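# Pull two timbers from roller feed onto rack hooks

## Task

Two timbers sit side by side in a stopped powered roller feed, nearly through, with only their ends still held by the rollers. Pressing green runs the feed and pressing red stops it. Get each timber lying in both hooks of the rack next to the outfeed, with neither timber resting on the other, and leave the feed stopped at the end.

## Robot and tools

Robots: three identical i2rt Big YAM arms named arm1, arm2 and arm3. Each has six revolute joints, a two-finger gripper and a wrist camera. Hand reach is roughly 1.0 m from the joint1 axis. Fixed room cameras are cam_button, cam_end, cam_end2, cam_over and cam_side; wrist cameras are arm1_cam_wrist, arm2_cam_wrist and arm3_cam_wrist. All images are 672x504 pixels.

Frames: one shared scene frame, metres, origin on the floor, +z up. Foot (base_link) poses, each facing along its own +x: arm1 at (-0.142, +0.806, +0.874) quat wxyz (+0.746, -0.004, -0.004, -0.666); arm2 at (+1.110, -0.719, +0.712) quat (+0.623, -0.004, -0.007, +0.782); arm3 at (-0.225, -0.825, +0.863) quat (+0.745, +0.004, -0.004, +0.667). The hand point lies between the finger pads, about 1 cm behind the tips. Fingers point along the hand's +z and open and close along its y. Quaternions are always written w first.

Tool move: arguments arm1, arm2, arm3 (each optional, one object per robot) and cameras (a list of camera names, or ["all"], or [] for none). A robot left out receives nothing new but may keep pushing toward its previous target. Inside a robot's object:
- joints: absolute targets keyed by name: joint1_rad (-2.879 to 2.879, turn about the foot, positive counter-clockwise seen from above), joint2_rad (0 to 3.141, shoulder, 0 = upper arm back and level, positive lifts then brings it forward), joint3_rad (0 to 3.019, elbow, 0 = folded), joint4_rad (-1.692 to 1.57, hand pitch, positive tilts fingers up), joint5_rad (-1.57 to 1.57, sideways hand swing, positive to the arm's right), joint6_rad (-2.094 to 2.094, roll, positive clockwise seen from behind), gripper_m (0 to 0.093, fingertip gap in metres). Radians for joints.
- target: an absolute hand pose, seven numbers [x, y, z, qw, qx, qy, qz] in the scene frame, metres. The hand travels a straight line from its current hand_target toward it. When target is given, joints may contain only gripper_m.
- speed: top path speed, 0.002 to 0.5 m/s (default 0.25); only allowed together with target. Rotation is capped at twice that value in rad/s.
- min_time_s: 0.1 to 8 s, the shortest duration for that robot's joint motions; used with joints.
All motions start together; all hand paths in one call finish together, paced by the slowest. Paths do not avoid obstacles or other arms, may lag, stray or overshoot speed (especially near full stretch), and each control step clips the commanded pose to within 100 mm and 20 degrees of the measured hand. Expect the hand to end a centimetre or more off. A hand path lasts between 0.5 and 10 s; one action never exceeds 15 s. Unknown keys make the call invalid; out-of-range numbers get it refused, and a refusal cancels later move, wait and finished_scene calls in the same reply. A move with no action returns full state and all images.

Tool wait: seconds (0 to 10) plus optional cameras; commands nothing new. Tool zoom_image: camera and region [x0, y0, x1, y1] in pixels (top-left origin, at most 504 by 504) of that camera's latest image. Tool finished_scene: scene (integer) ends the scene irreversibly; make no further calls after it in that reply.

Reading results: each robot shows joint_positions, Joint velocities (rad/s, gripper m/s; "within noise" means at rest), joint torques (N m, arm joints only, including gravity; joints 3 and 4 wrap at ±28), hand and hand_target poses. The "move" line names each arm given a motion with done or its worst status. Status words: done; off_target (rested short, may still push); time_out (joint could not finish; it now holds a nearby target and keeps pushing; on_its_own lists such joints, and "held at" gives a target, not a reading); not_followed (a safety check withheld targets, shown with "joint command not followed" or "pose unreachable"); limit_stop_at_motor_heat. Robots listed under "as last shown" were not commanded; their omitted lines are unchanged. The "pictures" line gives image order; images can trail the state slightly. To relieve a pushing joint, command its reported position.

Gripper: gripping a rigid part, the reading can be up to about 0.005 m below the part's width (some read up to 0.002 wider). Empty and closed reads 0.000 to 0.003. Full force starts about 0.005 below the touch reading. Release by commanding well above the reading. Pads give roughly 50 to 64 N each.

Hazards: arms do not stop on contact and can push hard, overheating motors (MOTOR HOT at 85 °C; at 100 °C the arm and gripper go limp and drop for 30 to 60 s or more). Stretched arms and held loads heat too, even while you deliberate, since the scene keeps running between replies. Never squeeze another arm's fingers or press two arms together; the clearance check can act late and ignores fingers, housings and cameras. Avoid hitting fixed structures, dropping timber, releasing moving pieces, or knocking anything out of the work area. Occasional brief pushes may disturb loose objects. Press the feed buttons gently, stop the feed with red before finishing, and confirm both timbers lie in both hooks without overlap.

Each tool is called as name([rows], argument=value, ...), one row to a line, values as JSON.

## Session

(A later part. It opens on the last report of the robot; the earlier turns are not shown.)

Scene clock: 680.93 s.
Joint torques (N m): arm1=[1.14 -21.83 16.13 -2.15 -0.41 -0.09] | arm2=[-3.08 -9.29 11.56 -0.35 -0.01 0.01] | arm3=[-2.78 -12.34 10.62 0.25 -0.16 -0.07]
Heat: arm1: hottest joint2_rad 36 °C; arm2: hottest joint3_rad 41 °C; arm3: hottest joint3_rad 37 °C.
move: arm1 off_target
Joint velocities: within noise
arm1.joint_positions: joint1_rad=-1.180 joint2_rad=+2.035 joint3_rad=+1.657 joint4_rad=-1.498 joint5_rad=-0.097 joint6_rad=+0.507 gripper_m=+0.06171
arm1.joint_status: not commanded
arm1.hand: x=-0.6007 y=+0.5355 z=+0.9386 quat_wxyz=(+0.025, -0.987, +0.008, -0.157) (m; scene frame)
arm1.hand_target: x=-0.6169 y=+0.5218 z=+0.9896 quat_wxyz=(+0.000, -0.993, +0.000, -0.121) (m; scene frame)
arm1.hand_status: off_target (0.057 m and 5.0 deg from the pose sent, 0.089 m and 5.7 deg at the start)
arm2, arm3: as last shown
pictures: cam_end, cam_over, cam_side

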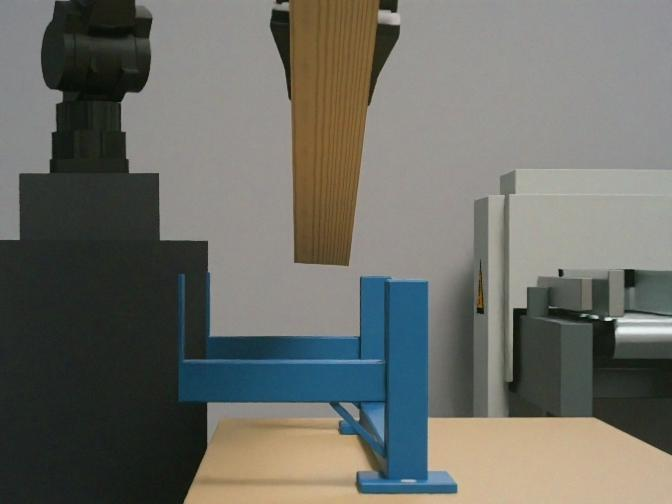

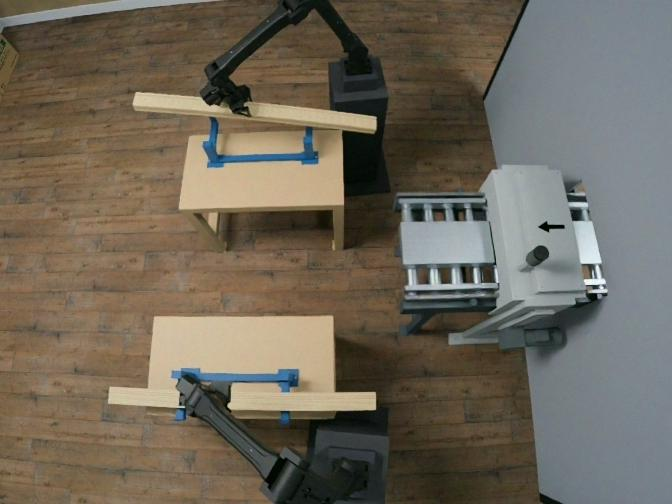

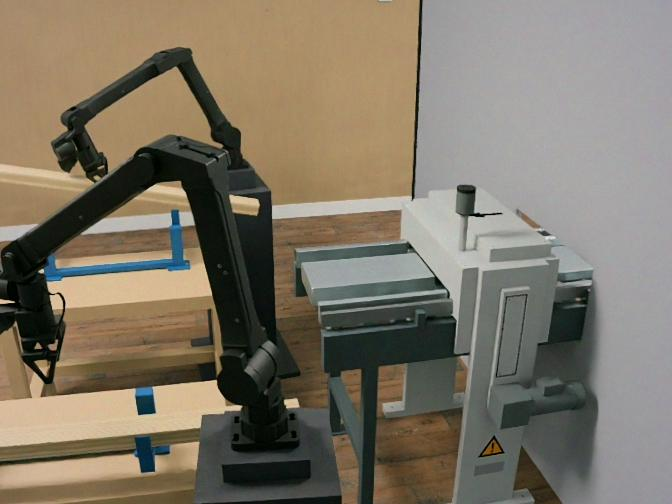

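move(arm1={"target":[-0.625,0.56,0.91,0,0.9925,0,0.1219],"speed":0.1}, cameras=["cam_over","cam_end"])

Scene clock: 691.63 s.
Joint torques (N m): arm1=[0.85 -22.18 10.66 -1.05 -0.31 -0.08] | arm2=[-3.08 -9.29 11.56 -0.35 -0.01 0.02] | arm3=[-2.73 -12.28 10.61 0.25 -0.15 -0.06]
Heat: arm1: hottest joint2_rad 36 °C; arm2: hottest joint3_rad 41 °C; arm3: hottest joint3_rad 38 °C.
move: arm1 off_target
Joint velocities: within noise
arm1.joint_positions: joint1_rad=-1.238 joint2_rad=+2.083 joint3_rad=+1.562 joint4_rad=-1.336 joint5_rad=-0.087 joint6_rad=+0.443 gripper_m=+0.06170
arm1.joint_status: not commanded
arm1.hand: x=-0.6119 y=+0.5653 z=+0.8760 quat_wxyz=(+0.017, -0.989, +0.004, -0.148) (m; scene frame)
arm1.hand_target: x=-0.6241 y=+0.5604 z=+0.9096 quat_wxyz=(+0.000, -0.993, +0.000, -0.122) (m; scene frame)
arm1.hand_status: off_target (0.037 m and 3.6 deg from the pose sent, 0.045 m and 5.0 deg at the start)
arm2: as last shown
arm3.joint_positions: joint1_rad=+1.154 joint2_rad=+1.739 joint3_rad=+1.175 joint4_rad=-1.047 joint5_rad=-0.010 joint6_rad=-0.528 gripper_m=+0.08496
arm3.joint_status: not commanded
arm3.hand: x=-0.6272 y=-0.5925 z=+0.9058 quat_wxyz=(+0.008, +1.000, +0.000, +0.015) (m; scene frame)
arm3.hand_target: x=-0.6394 y=-0.5802 z=+0.9202 quat_wxyz=(+0.000, +1.000, +0.000, +0.000) (m; scene frame)
arm3.hand_status: not commanded
pictures: cam_end, cam_over

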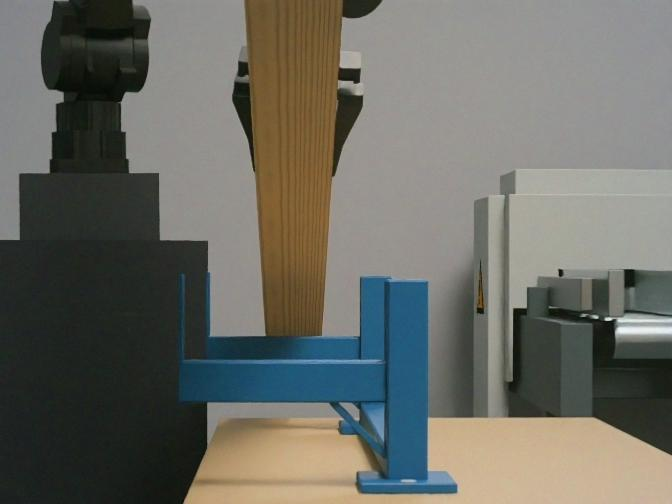

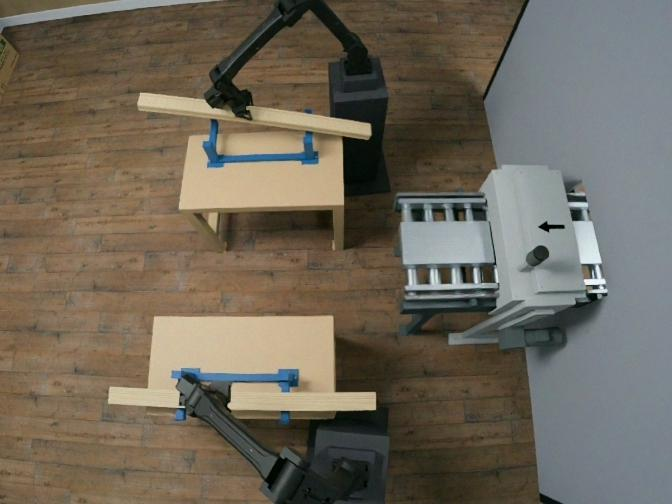

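move(arm1={"target":[-0.625,0.56,0.84,0,0.9925,0,0.1219],"speed":0.06}, cameras=["cam_over","cam_end"])

move(arm1={"target":[-0.625,0.56,0.79,0,0.9925,0,0.1219],"speed":0.05}, cameras=["cam_over","cam_end"])

Scene clock: 702.20 s.
Joint torques (N m): arm1=[0.21 -20.95 9.43 -0.32 -0.19 -0.05] | arm2=[-3.08 -9.35 11.56 -0.34 -0.01 0.01] | arm3=[-2.78 -12.28 10.61 0.25 -0.15 -0.06]
Heat: arm1: hottest joint2_rad 36 °C; arm2: hottest joint3_rad 41 °C; arm3: hottest joint3_rad 38 °C.
move: arm1 off_target
Joint velocities: within noise
arm1.joint_positions: joint1_rad=-1.238 joint2_rad=+2.157 joint3_rad=+1.517 joint4_rad=-1.209 joint5_rad=-0.090 joint6_rad=+0.438 gripper_m=+0.06170
arm1.joint_status: not commanded
arm1.hand: x=-0.6099 y=+0.5650 z=+0.8183 quat_wxyz=(+0.013, -0.989, +0.002, -0.145) (m; scene frame)
arm1.hand_target: x=-0.6245 y=+0.5603 z=+0.8400 quat_wxyz=(+0.000, -0.993, +0.000, -0.122) (m; scene frame)
arm1.hand_status: off_target (0.027 m and 3.1 deg from the pose sent, 0.039 m and 3.6 deg at the start)
arm2.joint_positions: joint1_rad=-0.006 joint2_rad=+1.311 joint3_rad=+0.894 joint4_rad=-1.219 joint5_rad=-0.014 joint6_rad=+0.221 gripper_m=+0.00050
arm2.joint_status: not commanded
arm2.hand: x=+1.0369 y=-0.4042 z=+0.8248 quat_wxyz=(+0.016, +0.706, -0.708, +0.027) (m; scene frame)
arm2.hand_target: x=+1.0352 y=-0.3833 z=+0.8500 quat_wxyz=(+0.000, +0.707, -0.707, +0.000) (m; scene frame)
arm2.hand_status: not commanded
arm3: as last shown
pictures: cam_end, cam_over

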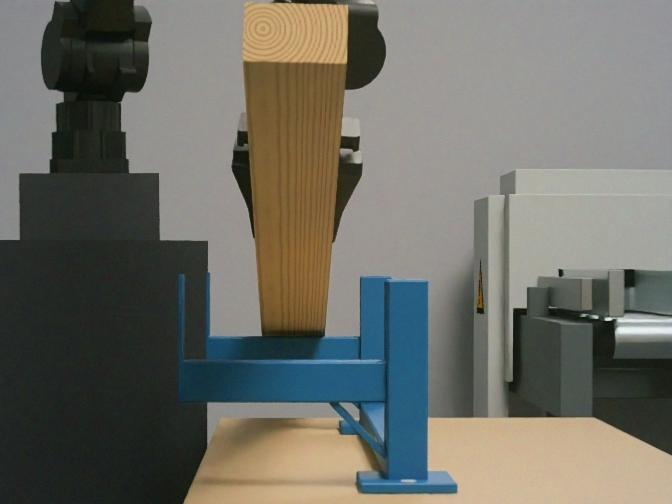

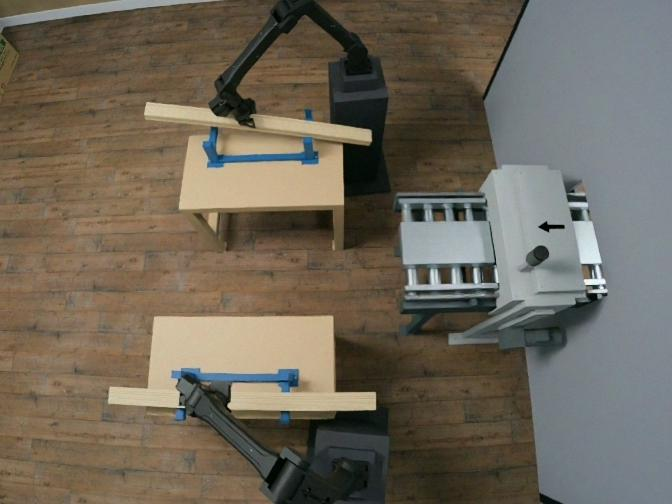

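Scene clock: 703.77 s.
Joint torques (N m): arm1=[0.09 -20.84 8.49 -0.12 -0.11 0] | arm2=[-3.08 -9.29 11.56 -0.36 -0.01 0.01] | arm3=[-2.73 -12.28 10.59 0.25 -0.15 -0.06]
Heat: arm1: hottest joint2_rad 36 °C; arm2: hottest joint3_rad 41 °C; arm3: hottest joint3_rad 38 °C.
move: arm1 off_target
Joint velocities: within noise
arm1.joint_positions: joint1_rad=-1.238 joint2_rad=+2.230 joint3_rad=+1.504 joint4_rad=-1.117 joint5_rad=-0.091 joint6_rad=+0.432 gripper_m=+0.06168
arm1.joint_status: not commanded
arm1.hand: x=-0.6103 y=+0.5639 z=+0.7728 quat_wxyz=(+0.011, -0.990, -0.002, -0.142) (m; scene frame)
arm1.hand_target: x=-0.6247 y=+0.5602 z=+0.7901 quat_wxyz=(+0.000, -0.993, +0.000, -0.122) (m; scene frame)
arm1.hand_status: off_target (0.023 m and 2.7 deg from the pose sent, 0.033 m and 3.1 deg at the start)
arm2, arm3: as last shown
pictures: cam_end, cam_over

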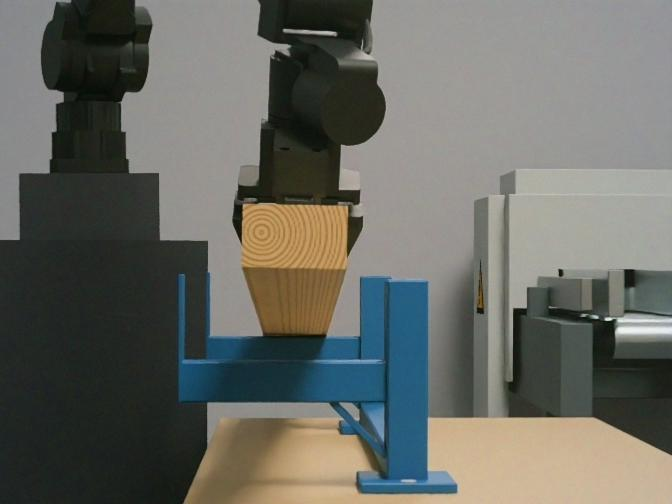

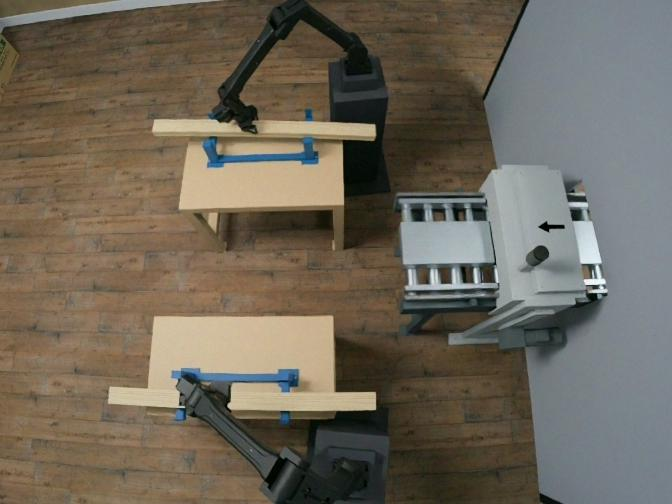

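move(arm1={"target":[-0.625,0.56,0.735,0,0.9925,0,0.1219],"speed":0.04}, cameras=["cam_over","cam_end"])

Scene clock: 709.00 s.
Joint torques (N m): arm1=[0.09 -17.03 8.35 1.54 -0.01 0.03] | arm2=[-3.14 -9.29 11.56 -0.35 -0.01 0.01] | arm3=[-2.78 -12.28 10.61 0.27 -0.15 -0.06]
Heat: arm1: hottest joint2_rad 37 °C; arm2: hottest joint3_rad 41 °C; arm3: hottest joint3_rad 38 °C.
move: arm1 off_target
Joint velocities: within noise
arm1.joint_positions: joint1_rad=-1.239 joint2_rad=+2.273 joint3_rad=+1.503 joint4_rad=-1.058 joint5_rad=-0.094 joint6_rad=+0.428 gripper_m=+0.06167
arm1.joint_status: not commanded
arm1.hand: x=-0.6127 y=+0.5628 z=+0.7470 quat_wxyz=(+0.006, -0.991, -0.003, -0.137) (m; scene frame)
arm1.hand_target: x=-0.6245 y=+0.5602 z=+0.7356 quat_wxyz=(+0.000, -0.993, +0.000, -0.122) (m; scene frame)
arm1.hand_status: off_target (0.017 m and 1.9 deg from the pose sent, 0.041 m and 2.7 deg at the start)
arm2, arm3: as last shown
pictures: cam_end, cam_over

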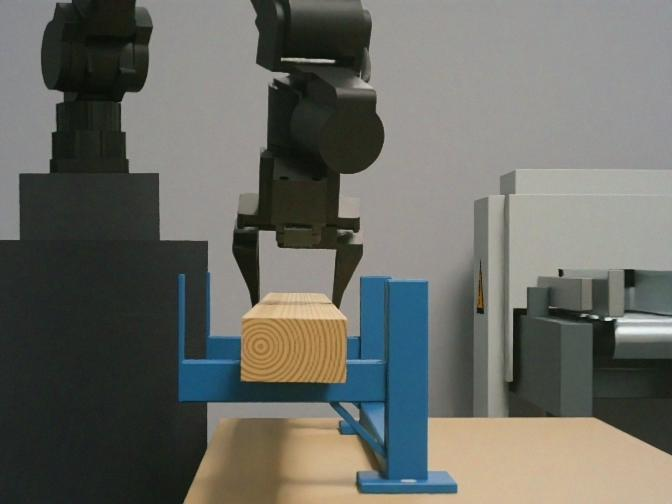

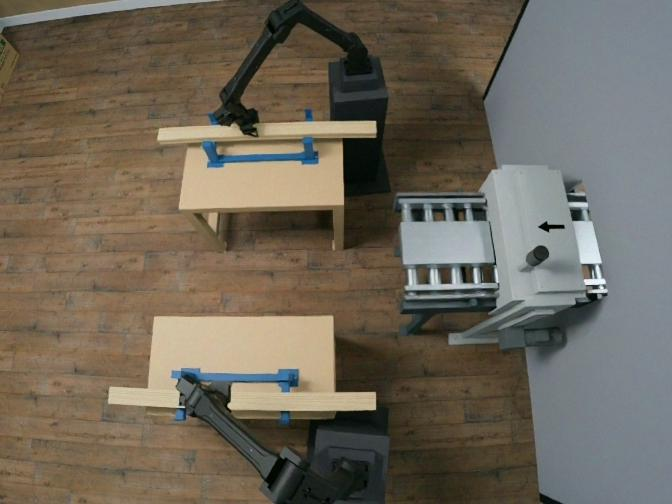

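move(arm1={"joints":{"gripper_m":0.088}})

move(arm1={"target":[-0.66,0.56,0.9,0,0.9925,0,0.1219],"speed":0.15}, cameras=["all"])

Scene clock: 720.90 s.
Joint torques (N m): arm1=[0.21 -17.49 8.44 0.17 -0.02 0.01] | arm2=[-3.08 -9.35 11.56 -0.35 -0.01 0.01] | arm3=[-2.73 -12.22 10.59 0.27 -0.16 -0.06]
Heat: arm1: hottest joint2_rad 36 °C; arm2: hottest joint3_rad 41 °C; arm3: hottest joint3_rad 38 °C.
move: arm1 done
Joint velocities: within noise
arm1.joint_positions: joint1_rad=-1.239 joint2_rad=+2.275 joint3_rad=+1.503 joint4_rad=-1.029 joint5_rad=-0.094 joint6_rad=+0.427 gripper_m=+0.08784
arm1.joint_status: all done
arm1.hand: x=-0.6186 y=+0.5600 z=+0.7440 quat_wxyz=(+0.000, -0.992, -0.004, -0.124) (m; scene frame)
arm1.hand_target: x=-0.6245 y=+0.5602 z=+0.7355 quat_wxyz=(+0.000, -0.993, +0.000, -0.122) (m; scene frame)
arm1.hand_status: not commanded
arm2, arm3: as last shown
pictures: none

Scene clock: 722.83 s.
Joint torques (N m): arm1=[-0.44 -19.78 12.05 -0.8 0.04 -0.08] | arm2=[-3.14 -9.29 11.55 -0.35 -0.01 0.02] | arm3=[-2.78 -12.22 10.62 0.25 -0.15 -0.06]
Heat: arm1: hottest joint2_rad 36 °C; arm2: hottest joint3_rad 41 °C; arm3: hottest joint3_rad 38 °C.
move: arm1 off_target
Joint velocities: within noise
arm1.joint_positions: joint1_rad=-1.256 joint2_rad=+2.127 joint3_rad=+1.677 joint4_rad=-1.378 joint5_rad=-0.091 joint6_rad=+0.419 gripper_m=+0.08794
arm1.joint_status: not commanded
arm1.hand: x=-0.6451 y=+0.5600 z=+0.8868 quat_wxyz=(+0.006, -0.991, +0.000, -0.136) (m; scene frame)
arm1.hand_target: x=-0.6595 y=+0.5602 z=+0.9001 quat_wxyz=(+0.000, -0.993, +0.000, -0.122) (m; scene frame)
arm1.hand_status: off_target (0.020 m and 1.8 deg from the pose sent, 0.161 m and 0.5 deg at the start)
arm2, arm3: as last shown
pictures: arm1_cam_wrist, arm2_cam_wrist, arm3_cam_wrist, cam_button, cam_end, cam_end2, cam_over, cam_side

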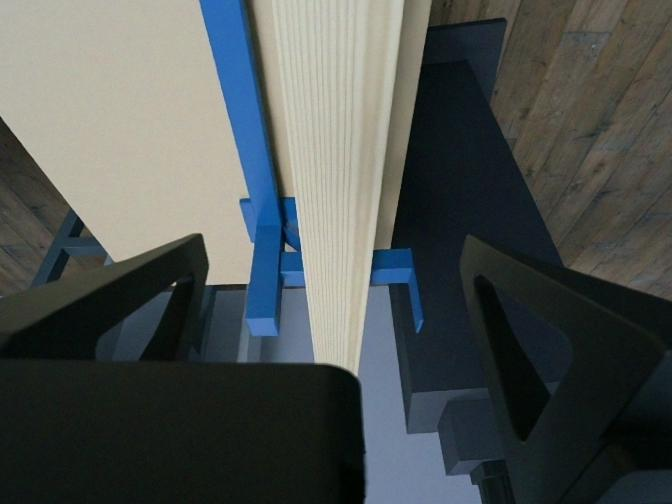

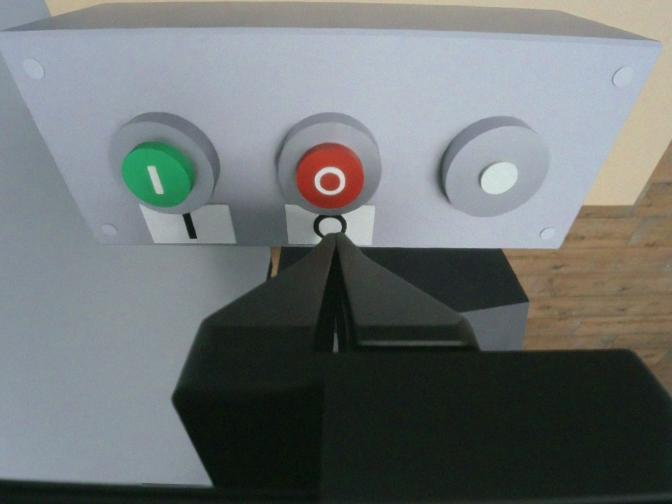

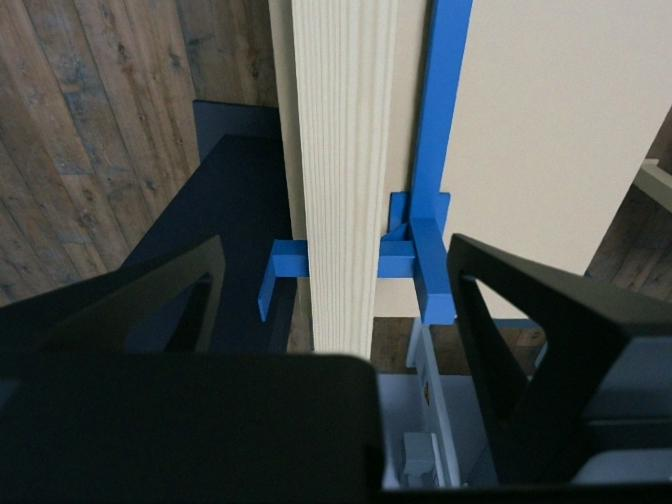

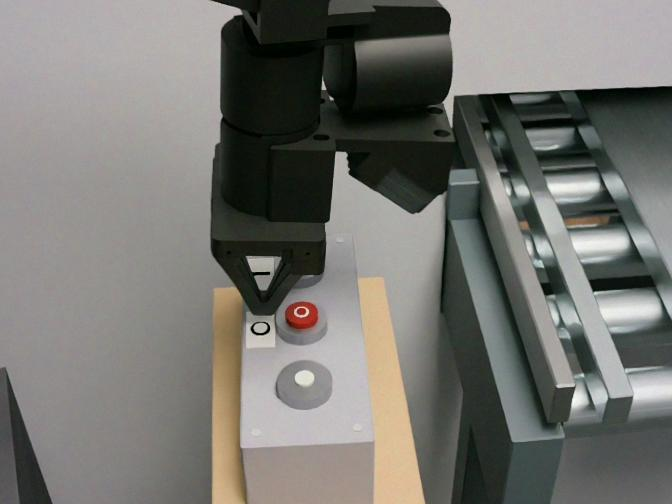

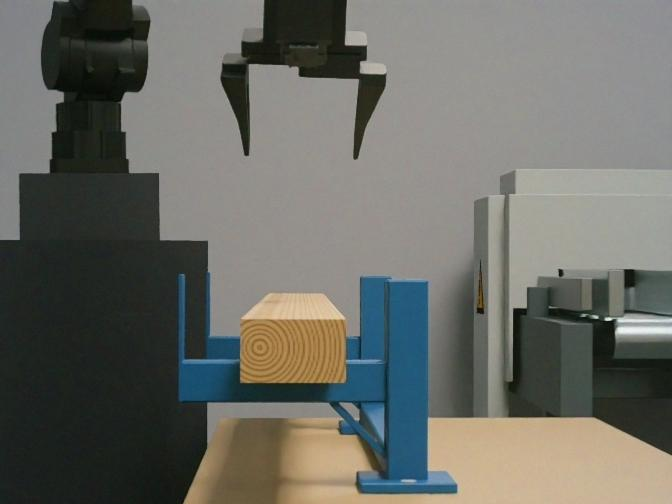

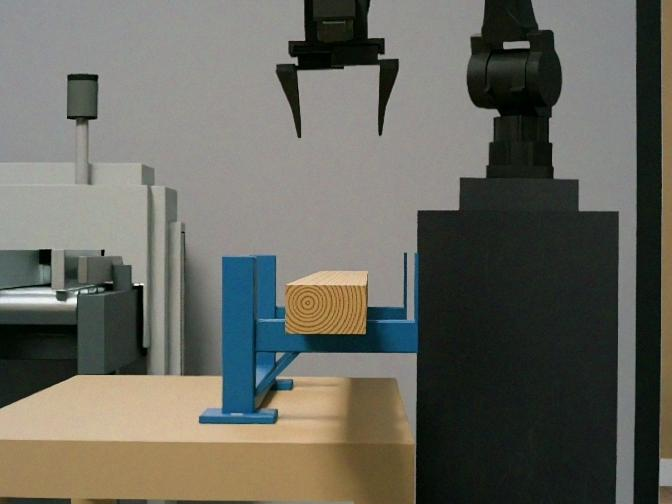

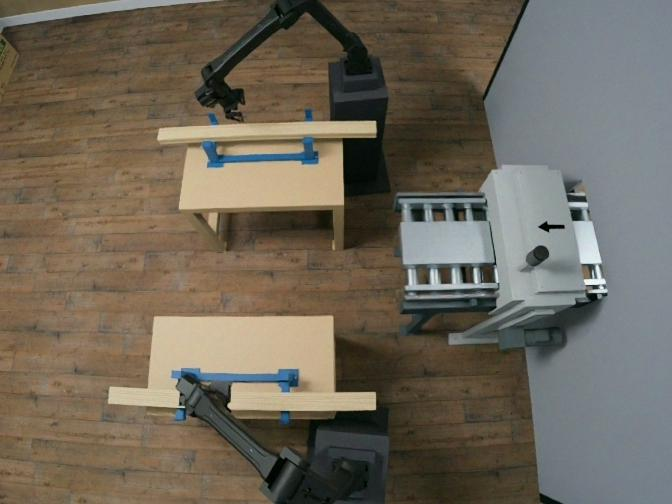

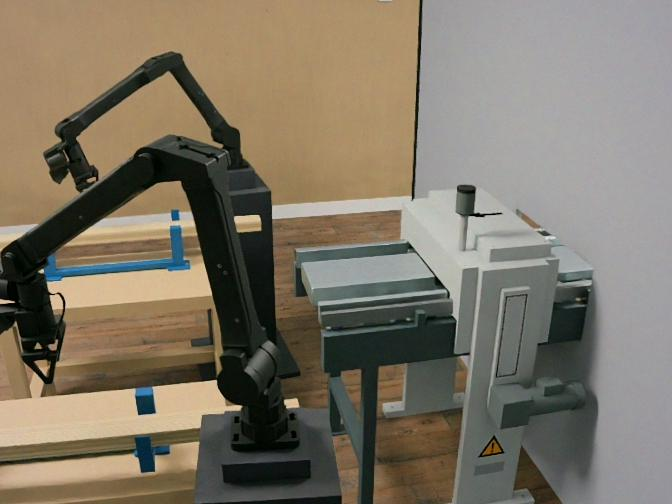

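finished_scene(scene=1)

The scene is finished: the task was done.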